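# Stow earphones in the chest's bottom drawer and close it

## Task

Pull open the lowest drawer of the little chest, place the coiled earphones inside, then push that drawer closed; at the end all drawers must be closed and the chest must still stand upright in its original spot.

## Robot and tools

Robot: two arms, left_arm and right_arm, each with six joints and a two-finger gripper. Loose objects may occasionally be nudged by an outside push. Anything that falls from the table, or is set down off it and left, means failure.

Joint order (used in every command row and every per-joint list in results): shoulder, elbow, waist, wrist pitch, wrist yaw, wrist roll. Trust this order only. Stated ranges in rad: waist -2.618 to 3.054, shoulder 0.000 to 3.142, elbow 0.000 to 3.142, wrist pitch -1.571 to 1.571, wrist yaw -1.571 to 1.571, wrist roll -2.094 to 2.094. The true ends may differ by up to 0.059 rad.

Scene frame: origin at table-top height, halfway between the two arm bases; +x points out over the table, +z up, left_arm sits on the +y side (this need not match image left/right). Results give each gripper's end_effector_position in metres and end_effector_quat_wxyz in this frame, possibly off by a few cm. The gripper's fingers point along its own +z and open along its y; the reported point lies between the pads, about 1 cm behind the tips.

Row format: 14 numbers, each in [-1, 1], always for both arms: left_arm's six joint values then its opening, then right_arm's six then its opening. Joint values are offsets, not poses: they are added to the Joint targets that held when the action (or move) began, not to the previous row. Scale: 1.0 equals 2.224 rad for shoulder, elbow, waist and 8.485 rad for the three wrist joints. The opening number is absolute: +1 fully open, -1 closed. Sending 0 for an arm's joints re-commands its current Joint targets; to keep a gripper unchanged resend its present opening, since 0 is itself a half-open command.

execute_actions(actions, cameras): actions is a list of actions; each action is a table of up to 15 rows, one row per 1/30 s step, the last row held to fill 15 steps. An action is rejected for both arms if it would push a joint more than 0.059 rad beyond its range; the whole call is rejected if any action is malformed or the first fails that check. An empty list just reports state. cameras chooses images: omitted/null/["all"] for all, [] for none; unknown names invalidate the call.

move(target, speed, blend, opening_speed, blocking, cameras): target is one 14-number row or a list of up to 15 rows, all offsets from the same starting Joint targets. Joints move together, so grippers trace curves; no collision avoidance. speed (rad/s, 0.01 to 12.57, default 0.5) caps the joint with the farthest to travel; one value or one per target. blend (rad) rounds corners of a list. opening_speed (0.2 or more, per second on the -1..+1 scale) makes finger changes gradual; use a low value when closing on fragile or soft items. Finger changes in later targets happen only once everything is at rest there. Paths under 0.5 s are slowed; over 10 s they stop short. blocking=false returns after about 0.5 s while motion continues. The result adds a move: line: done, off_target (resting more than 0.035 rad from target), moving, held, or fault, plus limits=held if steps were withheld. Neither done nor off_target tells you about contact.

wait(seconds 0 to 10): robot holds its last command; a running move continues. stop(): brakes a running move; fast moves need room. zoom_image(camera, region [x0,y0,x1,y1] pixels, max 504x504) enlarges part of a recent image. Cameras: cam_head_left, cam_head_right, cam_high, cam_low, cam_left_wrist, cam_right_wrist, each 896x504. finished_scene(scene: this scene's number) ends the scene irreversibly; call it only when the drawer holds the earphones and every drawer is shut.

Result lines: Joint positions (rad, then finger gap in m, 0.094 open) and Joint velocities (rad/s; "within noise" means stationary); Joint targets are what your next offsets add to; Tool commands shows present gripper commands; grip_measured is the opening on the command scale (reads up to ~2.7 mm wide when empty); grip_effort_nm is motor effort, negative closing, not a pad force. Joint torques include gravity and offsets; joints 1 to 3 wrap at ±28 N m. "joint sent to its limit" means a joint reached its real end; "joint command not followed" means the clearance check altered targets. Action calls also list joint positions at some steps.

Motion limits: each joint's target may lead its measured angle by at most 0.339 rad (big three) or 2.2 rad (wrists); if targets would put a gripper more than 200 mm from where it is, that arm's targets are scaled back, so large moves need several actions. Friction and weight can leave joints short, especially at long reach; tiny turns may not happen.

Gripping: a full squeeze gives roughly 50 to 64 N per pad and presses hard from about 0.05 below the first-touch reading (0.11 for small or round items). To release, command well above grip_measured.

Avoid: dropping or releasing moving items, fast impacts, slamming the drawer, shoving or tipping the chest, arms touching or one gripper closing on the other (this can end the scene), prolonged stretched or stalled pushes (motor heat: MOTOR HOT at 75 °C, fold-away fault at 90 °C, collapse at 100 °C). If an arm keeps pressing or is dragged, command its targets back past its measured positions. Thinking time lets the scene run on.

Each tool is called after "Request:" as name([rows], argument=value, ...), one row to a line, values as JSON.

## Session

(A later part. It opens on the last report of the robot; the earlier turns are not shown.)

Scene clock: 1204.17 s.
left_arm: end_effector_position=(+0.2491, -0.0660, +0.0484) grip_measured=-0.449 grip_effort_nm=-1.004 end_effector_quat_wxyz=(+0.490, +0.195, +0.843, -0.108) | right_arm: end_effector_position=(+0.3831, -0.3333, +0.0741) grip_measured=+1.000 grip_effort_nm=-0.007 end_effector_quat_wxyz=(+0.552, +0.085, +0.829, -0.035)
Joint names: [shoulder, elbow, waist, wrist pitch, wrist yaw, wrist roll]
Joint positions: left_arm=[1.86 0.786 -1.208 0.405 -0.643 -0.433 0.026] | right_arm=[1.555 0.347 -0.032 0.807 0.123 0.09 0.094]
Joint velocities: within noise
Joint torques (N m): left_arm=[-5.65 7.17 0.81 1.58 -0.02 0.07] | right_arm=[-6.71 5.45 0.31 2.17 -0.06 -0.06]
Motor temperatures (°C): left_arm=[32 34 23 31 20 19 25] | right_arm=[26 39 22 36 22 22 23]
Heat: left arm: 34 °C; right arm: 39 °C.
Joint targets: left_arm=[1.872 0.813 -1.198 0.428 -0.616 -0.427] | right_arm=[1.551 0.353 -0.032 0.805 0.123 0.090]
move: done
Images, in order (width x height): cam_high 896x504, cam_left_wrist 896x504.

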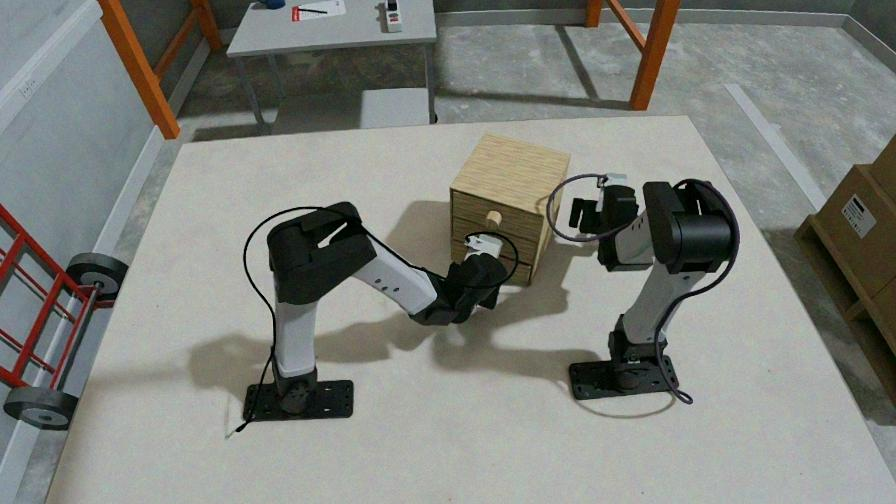

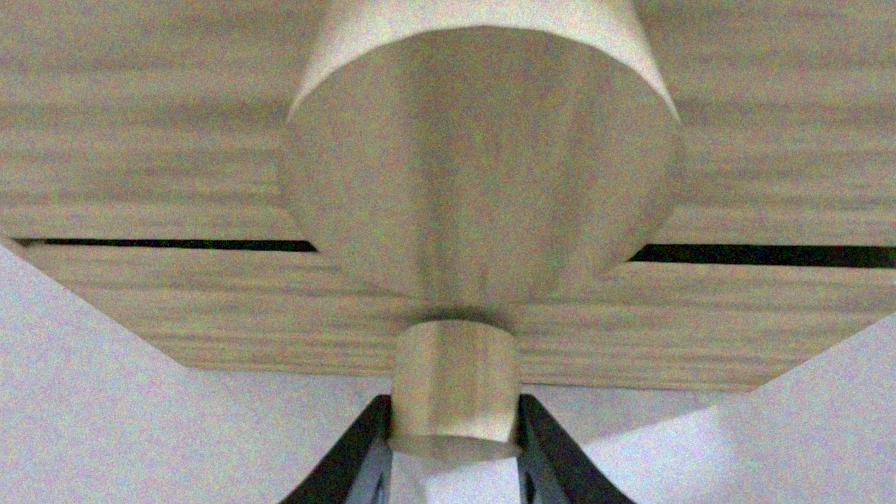

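Request:
move(target=[0.00189,0.00247,0.00198,0.0001,0.00042,0.00042,-0.55,0,0,0,0,0,0,1], speed=0.05, cameras=["cam_left_wrist"])

Request:
zoom_image(camera="cam_left_wrist", region=[640, 180, 896, 400])

Scene clock: 1213.37 s.
left_arm: end_effector_position=(+0.2508, -0.0671, +0.0484) grip_measured=-0.449 grip_effort_nm=-0.999 end_effector_quat_wxyz=(+0.490, +0.196, +0.843, -0.109) | right_arm: end_effector_position=(+0.3831, -0.3333, +0.0741) grip_measured=+1.000 grip_effort_nm=-0.017 end_effector_quat_wxyz=(+0.552, +0.085, +0.829, -0.035)
Joint names: [shoulder, elbow, waist, wrist pitch, wrist yaw, wrist roll]
Joint positions: left_arm=[1.864 0.791 -1.204 0.406 -0.639 -0.429 0.026] | right_arm=[1.555 0.347 -0.032 0.807 0.123 0.09 0.094]
Joint velocities: within noise
Joint torques (N m): left_arm=[-5.67 7.2 0.79 1.56 -0.03 0.05] | right_arm=[-6.57 5.46 0.27 2.21 -0.02 -0.08]
Motor temperatures (°C): left_arm=[31 35 23 31 20 19 25] | right_arm=[26 39 22 36 22 22 23]
Heat: left arm: 35 °C; right arm: 39 °C.
Joint targets: left_arm=[1.877 0.819 -1.193 0.429 -0.612 -0.424] | right_arm=[1.551 0.353 -0.032 0.805 0.123 0.090]
move: done
Images, in order (width x height): cam_left_wrist 896x504.

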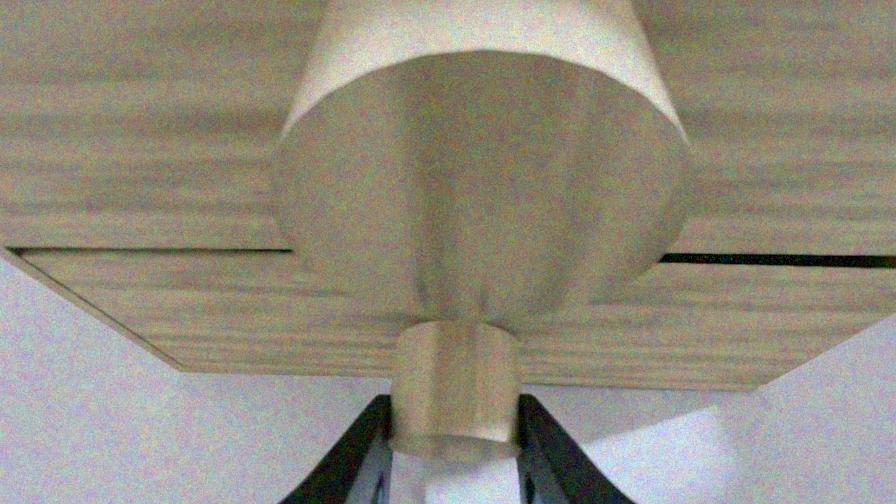

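Scaled by 1.969 from the camera's 896x504 image, which has a finer 1280x720 frame.

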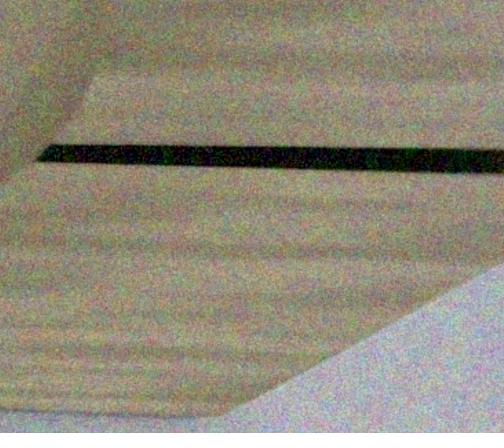

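Request:
move(target=[0.00189,0.00247,0.00198,0.0001,-0.00099,0.00042,-0.55,0,0,0,0,0,0,1], speed=0.05, cameras=["cam_left_wrist","cam_high"])

Request:
zoom_image(camera="cam_left_wrist", region=[640, 180, 896, 400])

Request:
zoom_image(camera="cam_left_wrist", region=[0, 180, 256, 400])

Scene clock: 1237.93 s.
left_arm: end_effector_position=(+0.2518, -0.0674, +0.0486) grip_measured=-0.449 grip_effort_nm=-0.989 end_effector_quat_wxyz=(+0.490, +0.195, +0.842, -0.108) | right_arm: end_effector_position=(+0.3831, -0.3333, +0.0741) grip_measured=+1.000 grip_effort_nm=-0.022 end_effector_quat_wxyz=(+0.552, +0.085, +0.829, -0.035)
Joint names: [shoulder, elbow, waist, wrist pitch, wrist yaw, wrist roll]
Joint positions: left_arm=[1.867 0.794 -1.202 0.408 -0.639 -0.427 0.026] | right_arm=[1.555 0.347 -0.032 0.807 0.123 0.09 0.094]
Joint velocities: within noise
Joint torques (N m): left_arm=[-5.59 7.38 1.02 1.55 -0.11 0.06] | right_arm=[-6.72 5.33 0.23 2.14 0 -0.05]
Motor temperatures (°C): left_arm=[32 36 23 31 20 19 26] | right_arm=[26 39 22 36 22 22 23]
Heat: left arm: 36 °C; right arm: 39 °C.
Joint targets: left_arm=[1.881 0.824 -1.189 0.430 -0.621 -0.420] | right_arm=[1.551 0.353 -0.032 0.805 0.123 0.090]
move: done
Images, in order (width x height): cam_high 896x504, cam_left_wrist 896x504.

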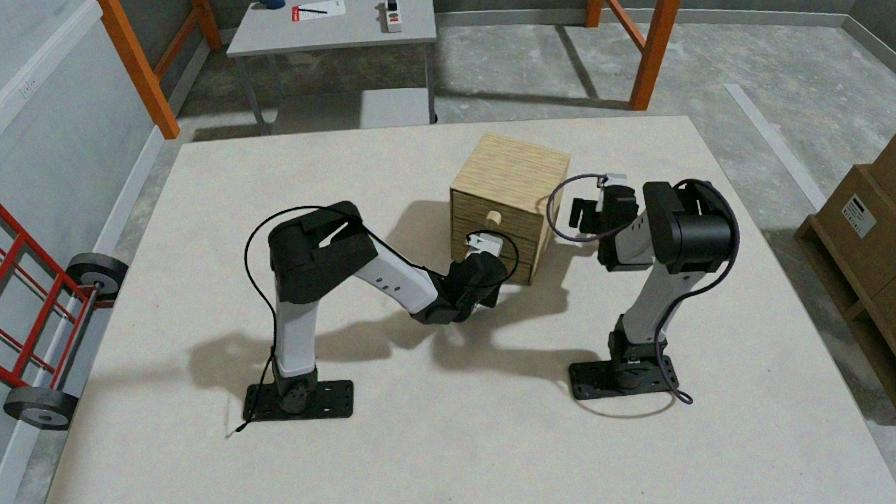

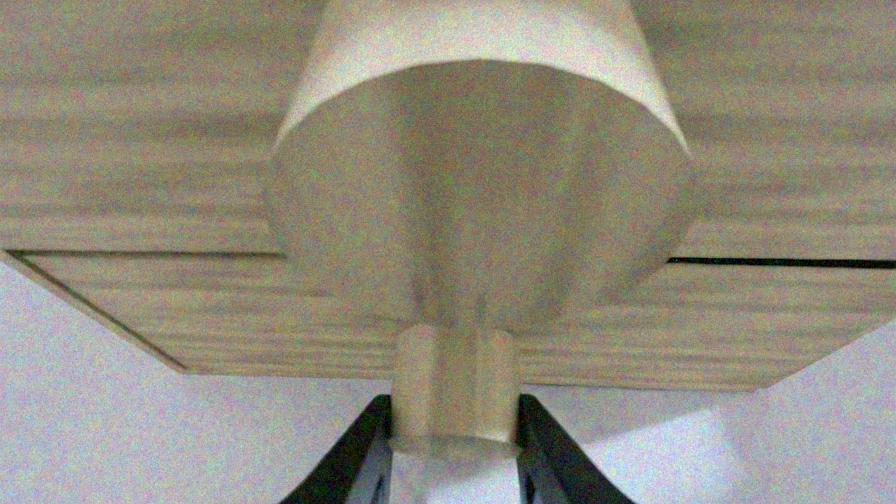

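Scaled by 1.969 from the camera's 896x504 image, which has a finer 1280x720 frame.

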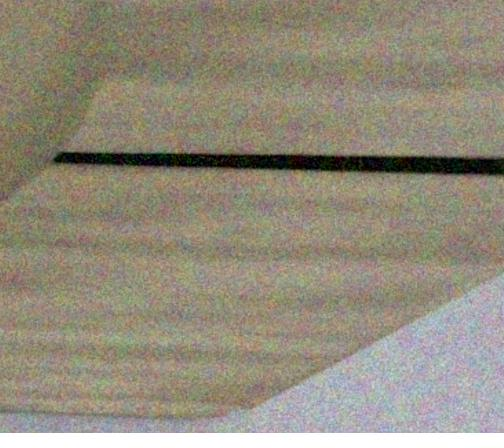

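Scaled by 1.969 from the camera's 896x504 image, which has a finer 1280x720 frame.

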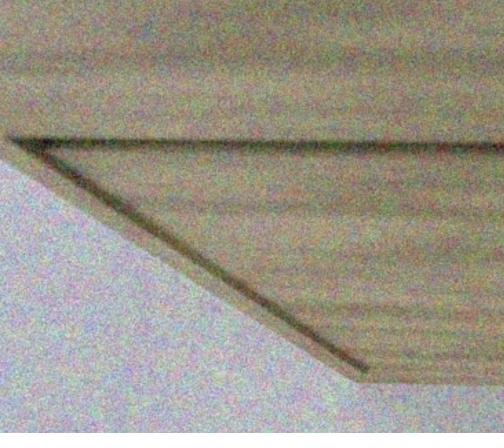

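Request:
move(target=[0.00142,0.00185,0.00148,0.00007,-0.00212,0.00032,-0.55,0,0,0,0,0,0,1], speed=0.05, cameras=["cam_left_wrist"])

Request:
zoom_image(camera="cam_left_wrist", region=[640, 180, 896, 400])

Request:
zoom_image(camera="cam_left_wrist", region=[0, 180, 256, 400])

Scene clock: 1257.50 s.
left_arm: end_effector_position=(+0.2520, -0.0672, +0.0484) grip_measured=-0.449 grip_effort_nm=-0.994 end_effector_quat_wxyz=(+0.491, +0.196, +0.842, -0.107) | right_arm: end_effector_position=(+0.3831, -0.3333, +0.0741) grip_measured=+1.000 grip_effort_nm=-0.012 end_effector_quat_wxyz=(+0.552, +0.085, +0.829, -0.035)
Joint names: [shoulder, elbow, waist, wrist pitch, wrist yaw, wrist roll]
Joint positions: left_arm=[1.868 0.794 -1.202 0.408 -0.641 -0.426 0.026] | right_arm=[1.555 0.347 -0.032 0.807 0.123 0.09 0.094]
Joint velocities: within noise
Joint torques (N m): left_arm=[-5.37 7.73 1.28 1.57 -0.27 0.08] | right_arm=[-6.53 5.31 0.23 2.19 -0.07 -0.06]
Motor temperatures (°C): left_arm=[31 37 23 31 20 19 26] | right_arm=[26 39 22 36 22 22 23]
Heat: left arm: 37 °C; right arm: 39 °C.
Joint targets: left_arm=[1.884 0.829 -1.186 0.431 -0.639 -0.417] | right_arm=[1.551 0.353 -0.032 0.805 0.123 0.090]
move: done
Images, in order (width x height): cam_left_wrist 896x504.

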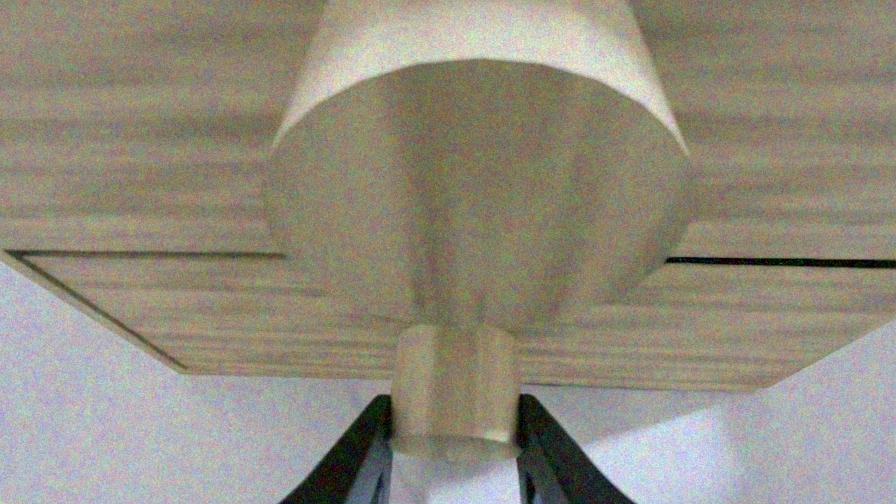

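Scaled by 1.969 from the camera's 896x504 image, which has a finer 1280x720 frame.

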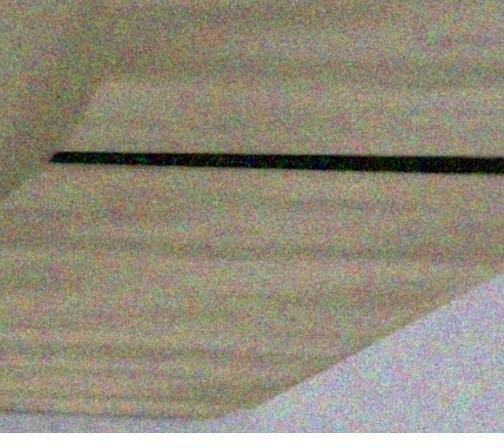

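Scaled by 1.969 from the camera's 896x504 image, which has a finer 1280x720 frame.

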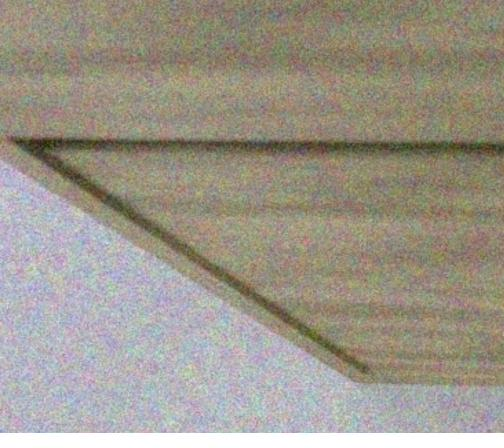

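Request:
execute_actions(actions=[], cameras=["cam_high","cam_head_left","cam_head_right","cam_low"])

Request:
zoom_image(camera="cam_high", region=[440, 180, 560, 300])

Scene clock: 1270.37 s.
left_arm: end_effector_position=(+0.2520, -0.0672, +0.0484) grip_measured=-0.449 grip_effort_nm=-0.999 end_effector_quat_wxyz=(+0.491, +0.196, +0.842, -0.107) | right_arm: end_effector_position=(+0.3831, -0.3333, +0.0741) grip_measured=+1.000 grip_effort_nm=-0.012 end_effector_quat_wxyz=(+0.552, +0.085, +0.829, -0.035)
Joint names: [shoulder, elbow, waist, wrist pitch, wrist yaw, wrist roll]
Joint positions: left_arm=[1.868 0.794 -1.202 0.408 -0.641 -0.426 0.026] | right_arm=[1.555 0.347 -0.032 0.807 0.123 0.09 0.094]
Joint velocities: within noise
Joint torques (N m): left_arm=[-5.35 7.72 1.28 1.56 -0.26 0.08] | right_arm=[-6.71 5.42 0.34 2.17 -0.08 -0.1]
Motor temperatures (°C): left_arm=[31 38 23 32 20 19 26] | right_arm=[26 39 22 36 22 22 23]
Heat: left arm: 38 °C; right arm: 39 °C.
Joint targets: left_arm=[1.884 0.829 -1.186 0.430 -0.639 -0.417] | right_arm=[1.551 0.353 -0.032 0.805 0.123 0.090]
Tool commands: left_gripper/opening=-0.55 right_gripper/opening=+1.0
Images, in order (width x height): cam_head_left 896x504, cam_head_right 896x504, cam_high 896x504, cam_low 896x504.

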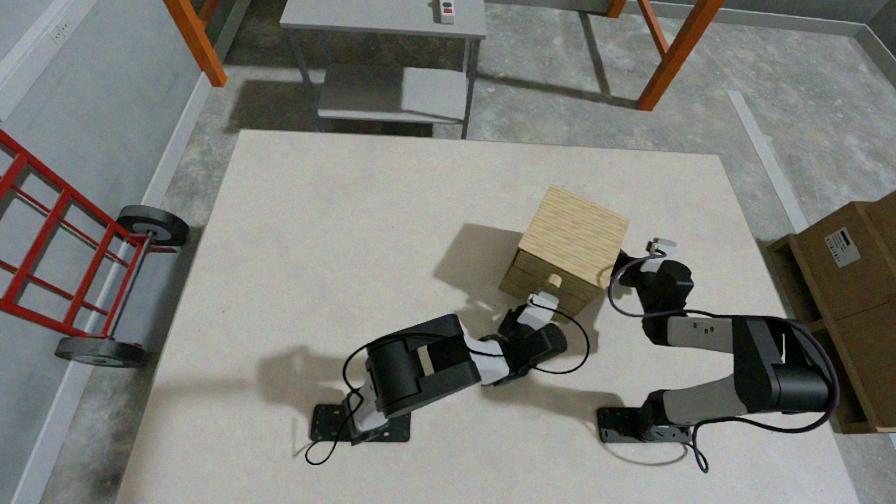

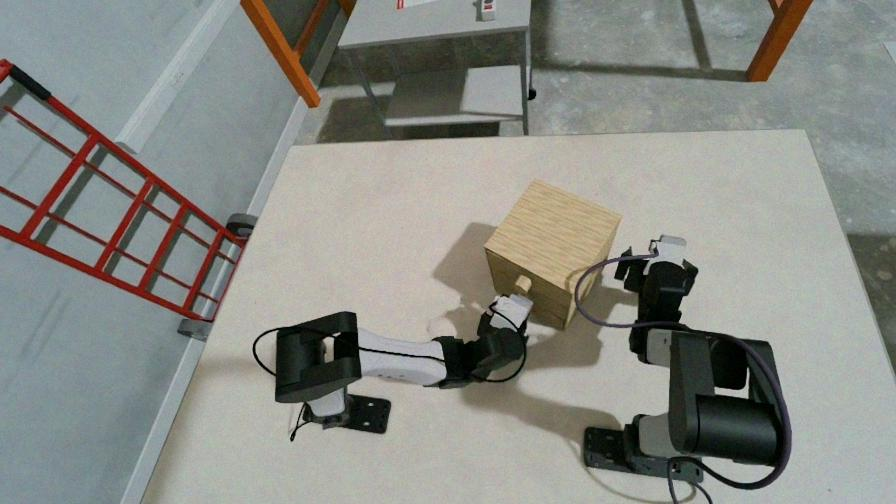

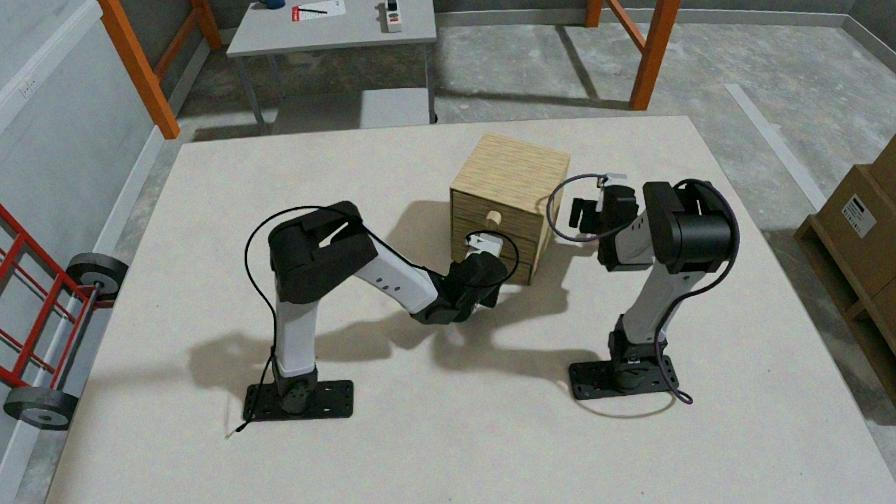

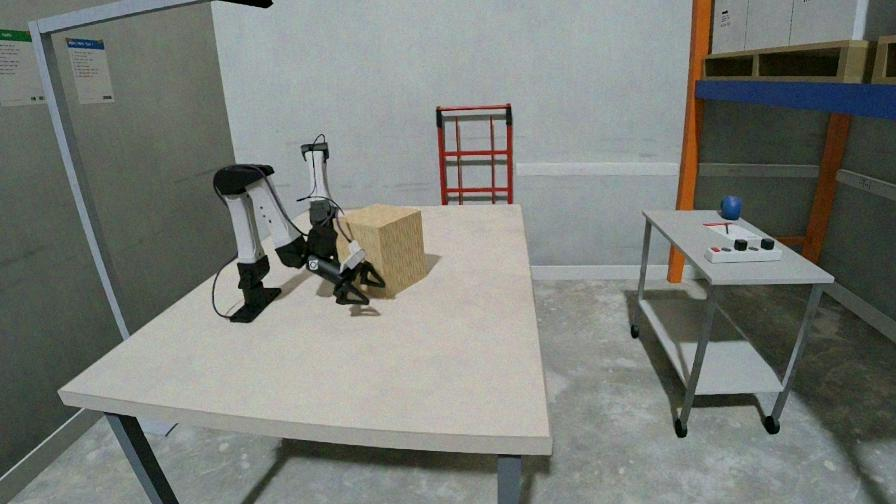

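Scaled by 4.200 from the camera's 896x504 image, which has a finer 1280x720 frame.

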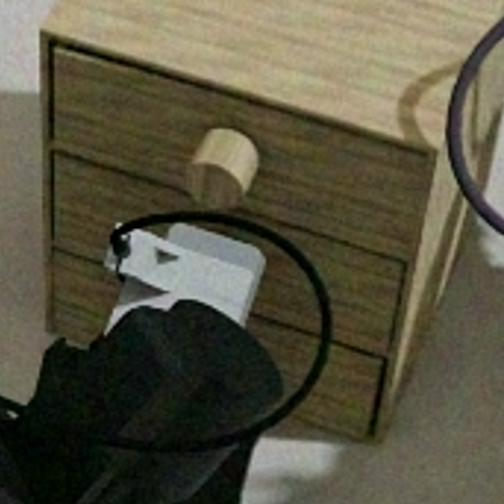

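Request:
move([
  [0,0,0,0,0,0,0.2,0,0,0,0,0,0,1],
  [-0.01529,-0.02113,-0.01034,-0.0033,-0.00153,-0.00236,0.2,0,0,0,0,0,0,1],
  [-0.04609,-0.05499,-0.03656,-0.00577,-0.00614,-0.0089,0.2,0,0,0,0,0,0,1],
  [-0.07082,-0.07626,-0.07531,-0.01346,-0.015,-0.01922,0.2,0,0,0,0,0,0,1],
], speed=[0.15,0.15,0.2,0.25], blend=[0,0.005,0.02,0], opening_speed=0.5, cameras=["cam_left_wrist","cam_high"])

Request:
zoom_image(camera="cam_high", region=[440, 180, 560, 300])

Scene clock: 1293.67 s.
left_arm: end_effector_position=(+0.1988, -0.0451, +0.0483) grip_measured=+0.198 grip_effort_nm=0.159 end_effector_quat_wxyz=(+0.488, +0.190, +0.845, -0.106) | right_arm: end_effector_position=(+0.3831, -0.3333, +0.0741) grip_measured=+1.000 grip_effort_nm=-0.017 end_effector_quat_wxyz=(+0.552, +0.085, +0.829, -0.035)
Joint names: [shoulder, elbow, waist, wrist pitch, wrist yaw, wrist roll]
Joint positions: left_arm=[1.751 0.671 -1.348 0.321 -0.754 -0.568 0.056] | right_arm=[1.555 0.347 -0.032 0.807 0.123 0.09 0.094]
Joint velocities: within noise
Joint torques (N m): left_arm=[-7.54 3.85 -0.59 1.19 -0.47 -0.15] | right_arm=[-6.5 5.41 0.35 2.17 -0.05 -0.05]
Motor temperatures (°C): left_arm=[31 39 23 32 20 19 26] | right_arm=[26 40 22 36 22 22 23]
Heat: left arm: 39 °C; right arm: 40 °C.
Joint targets: left_arm=[1.727 0.659 -1.353 0.316 -0.766 -0.580] | right_arm=[1.551 0.353 -0.032 0.805 0.123 0.090]
move: done
Images, in order (width x height): cam_high 896x504, cam_left_wrist 896x504.

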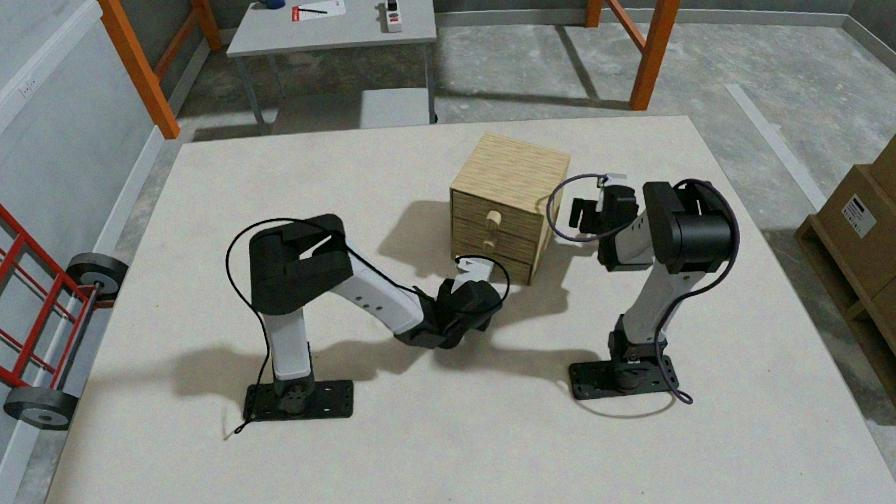

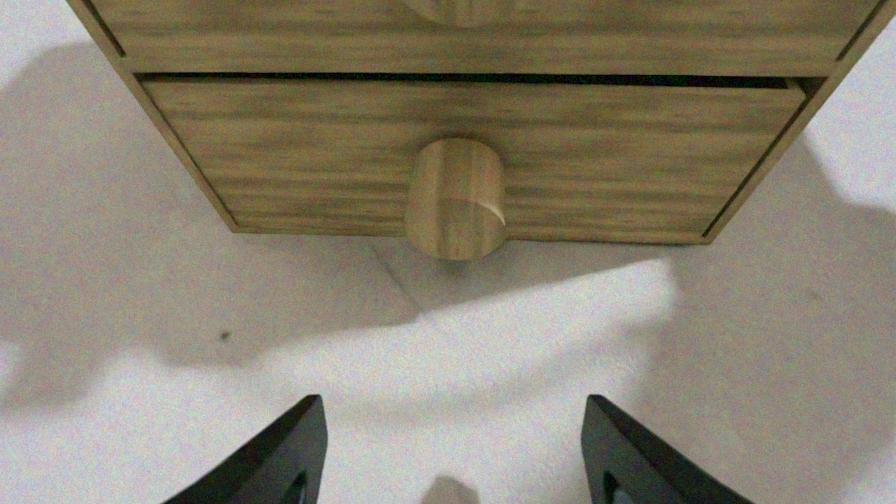

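Scaled by 4.200 from the camera's 896x504 image, which has a finer 1280x720 frame.

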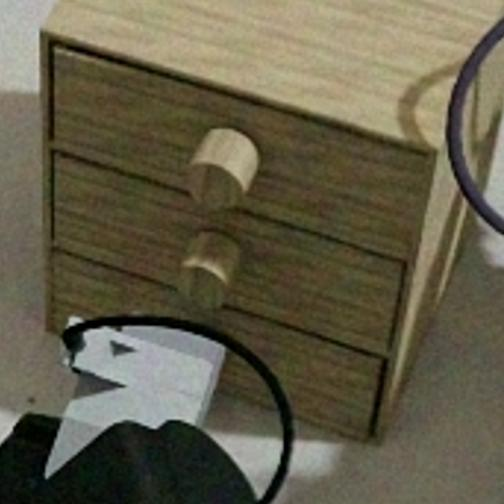

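Request:
zoom_image(camera="cam_left_wrist", region=[660, 40, 896, 250])

Request:
zoom_image(camera="cam_left_wrist", region=[60, 40, 296, 250])

Scaled by 2.136 from the camera's 896x504 image, which has a finer 1280x720 frame.

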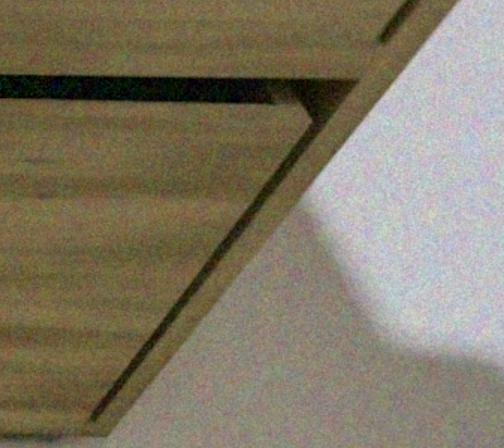

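Scaled by 2.136 from the camera's 896x504 image, which has a finer 1280x720 frame.

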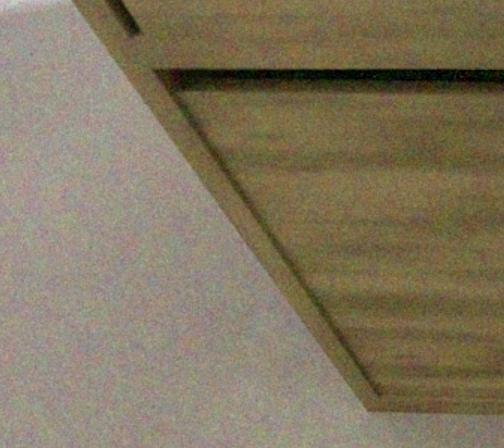

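Request:
zoom_image(camera="cam_high", region=[490, 210, 550, 290])

Request:
zoom_image(camera="cam_high", region=[445, 180, 495, 270])

Scaled by 6.300 from the camera's 896x504 image, which has a finer 1280x720 frame.

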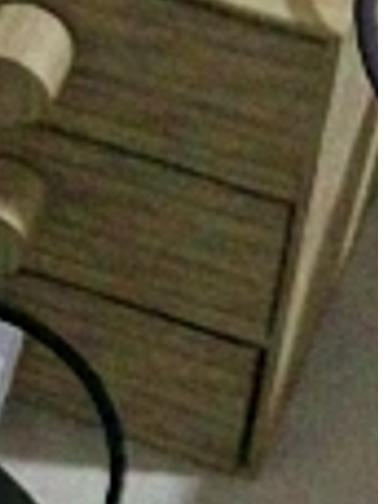

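Scaled by 5.600 from the camera's 896x504 image, which has a finer 1280x720 frame.

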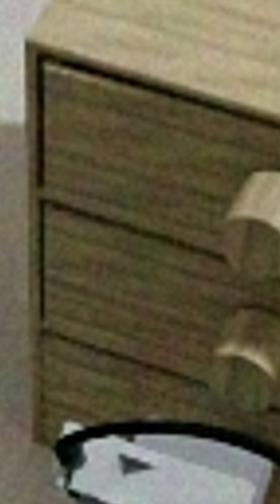

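Request:
finished_scene(scene=2)

The scene is finished: the task was done.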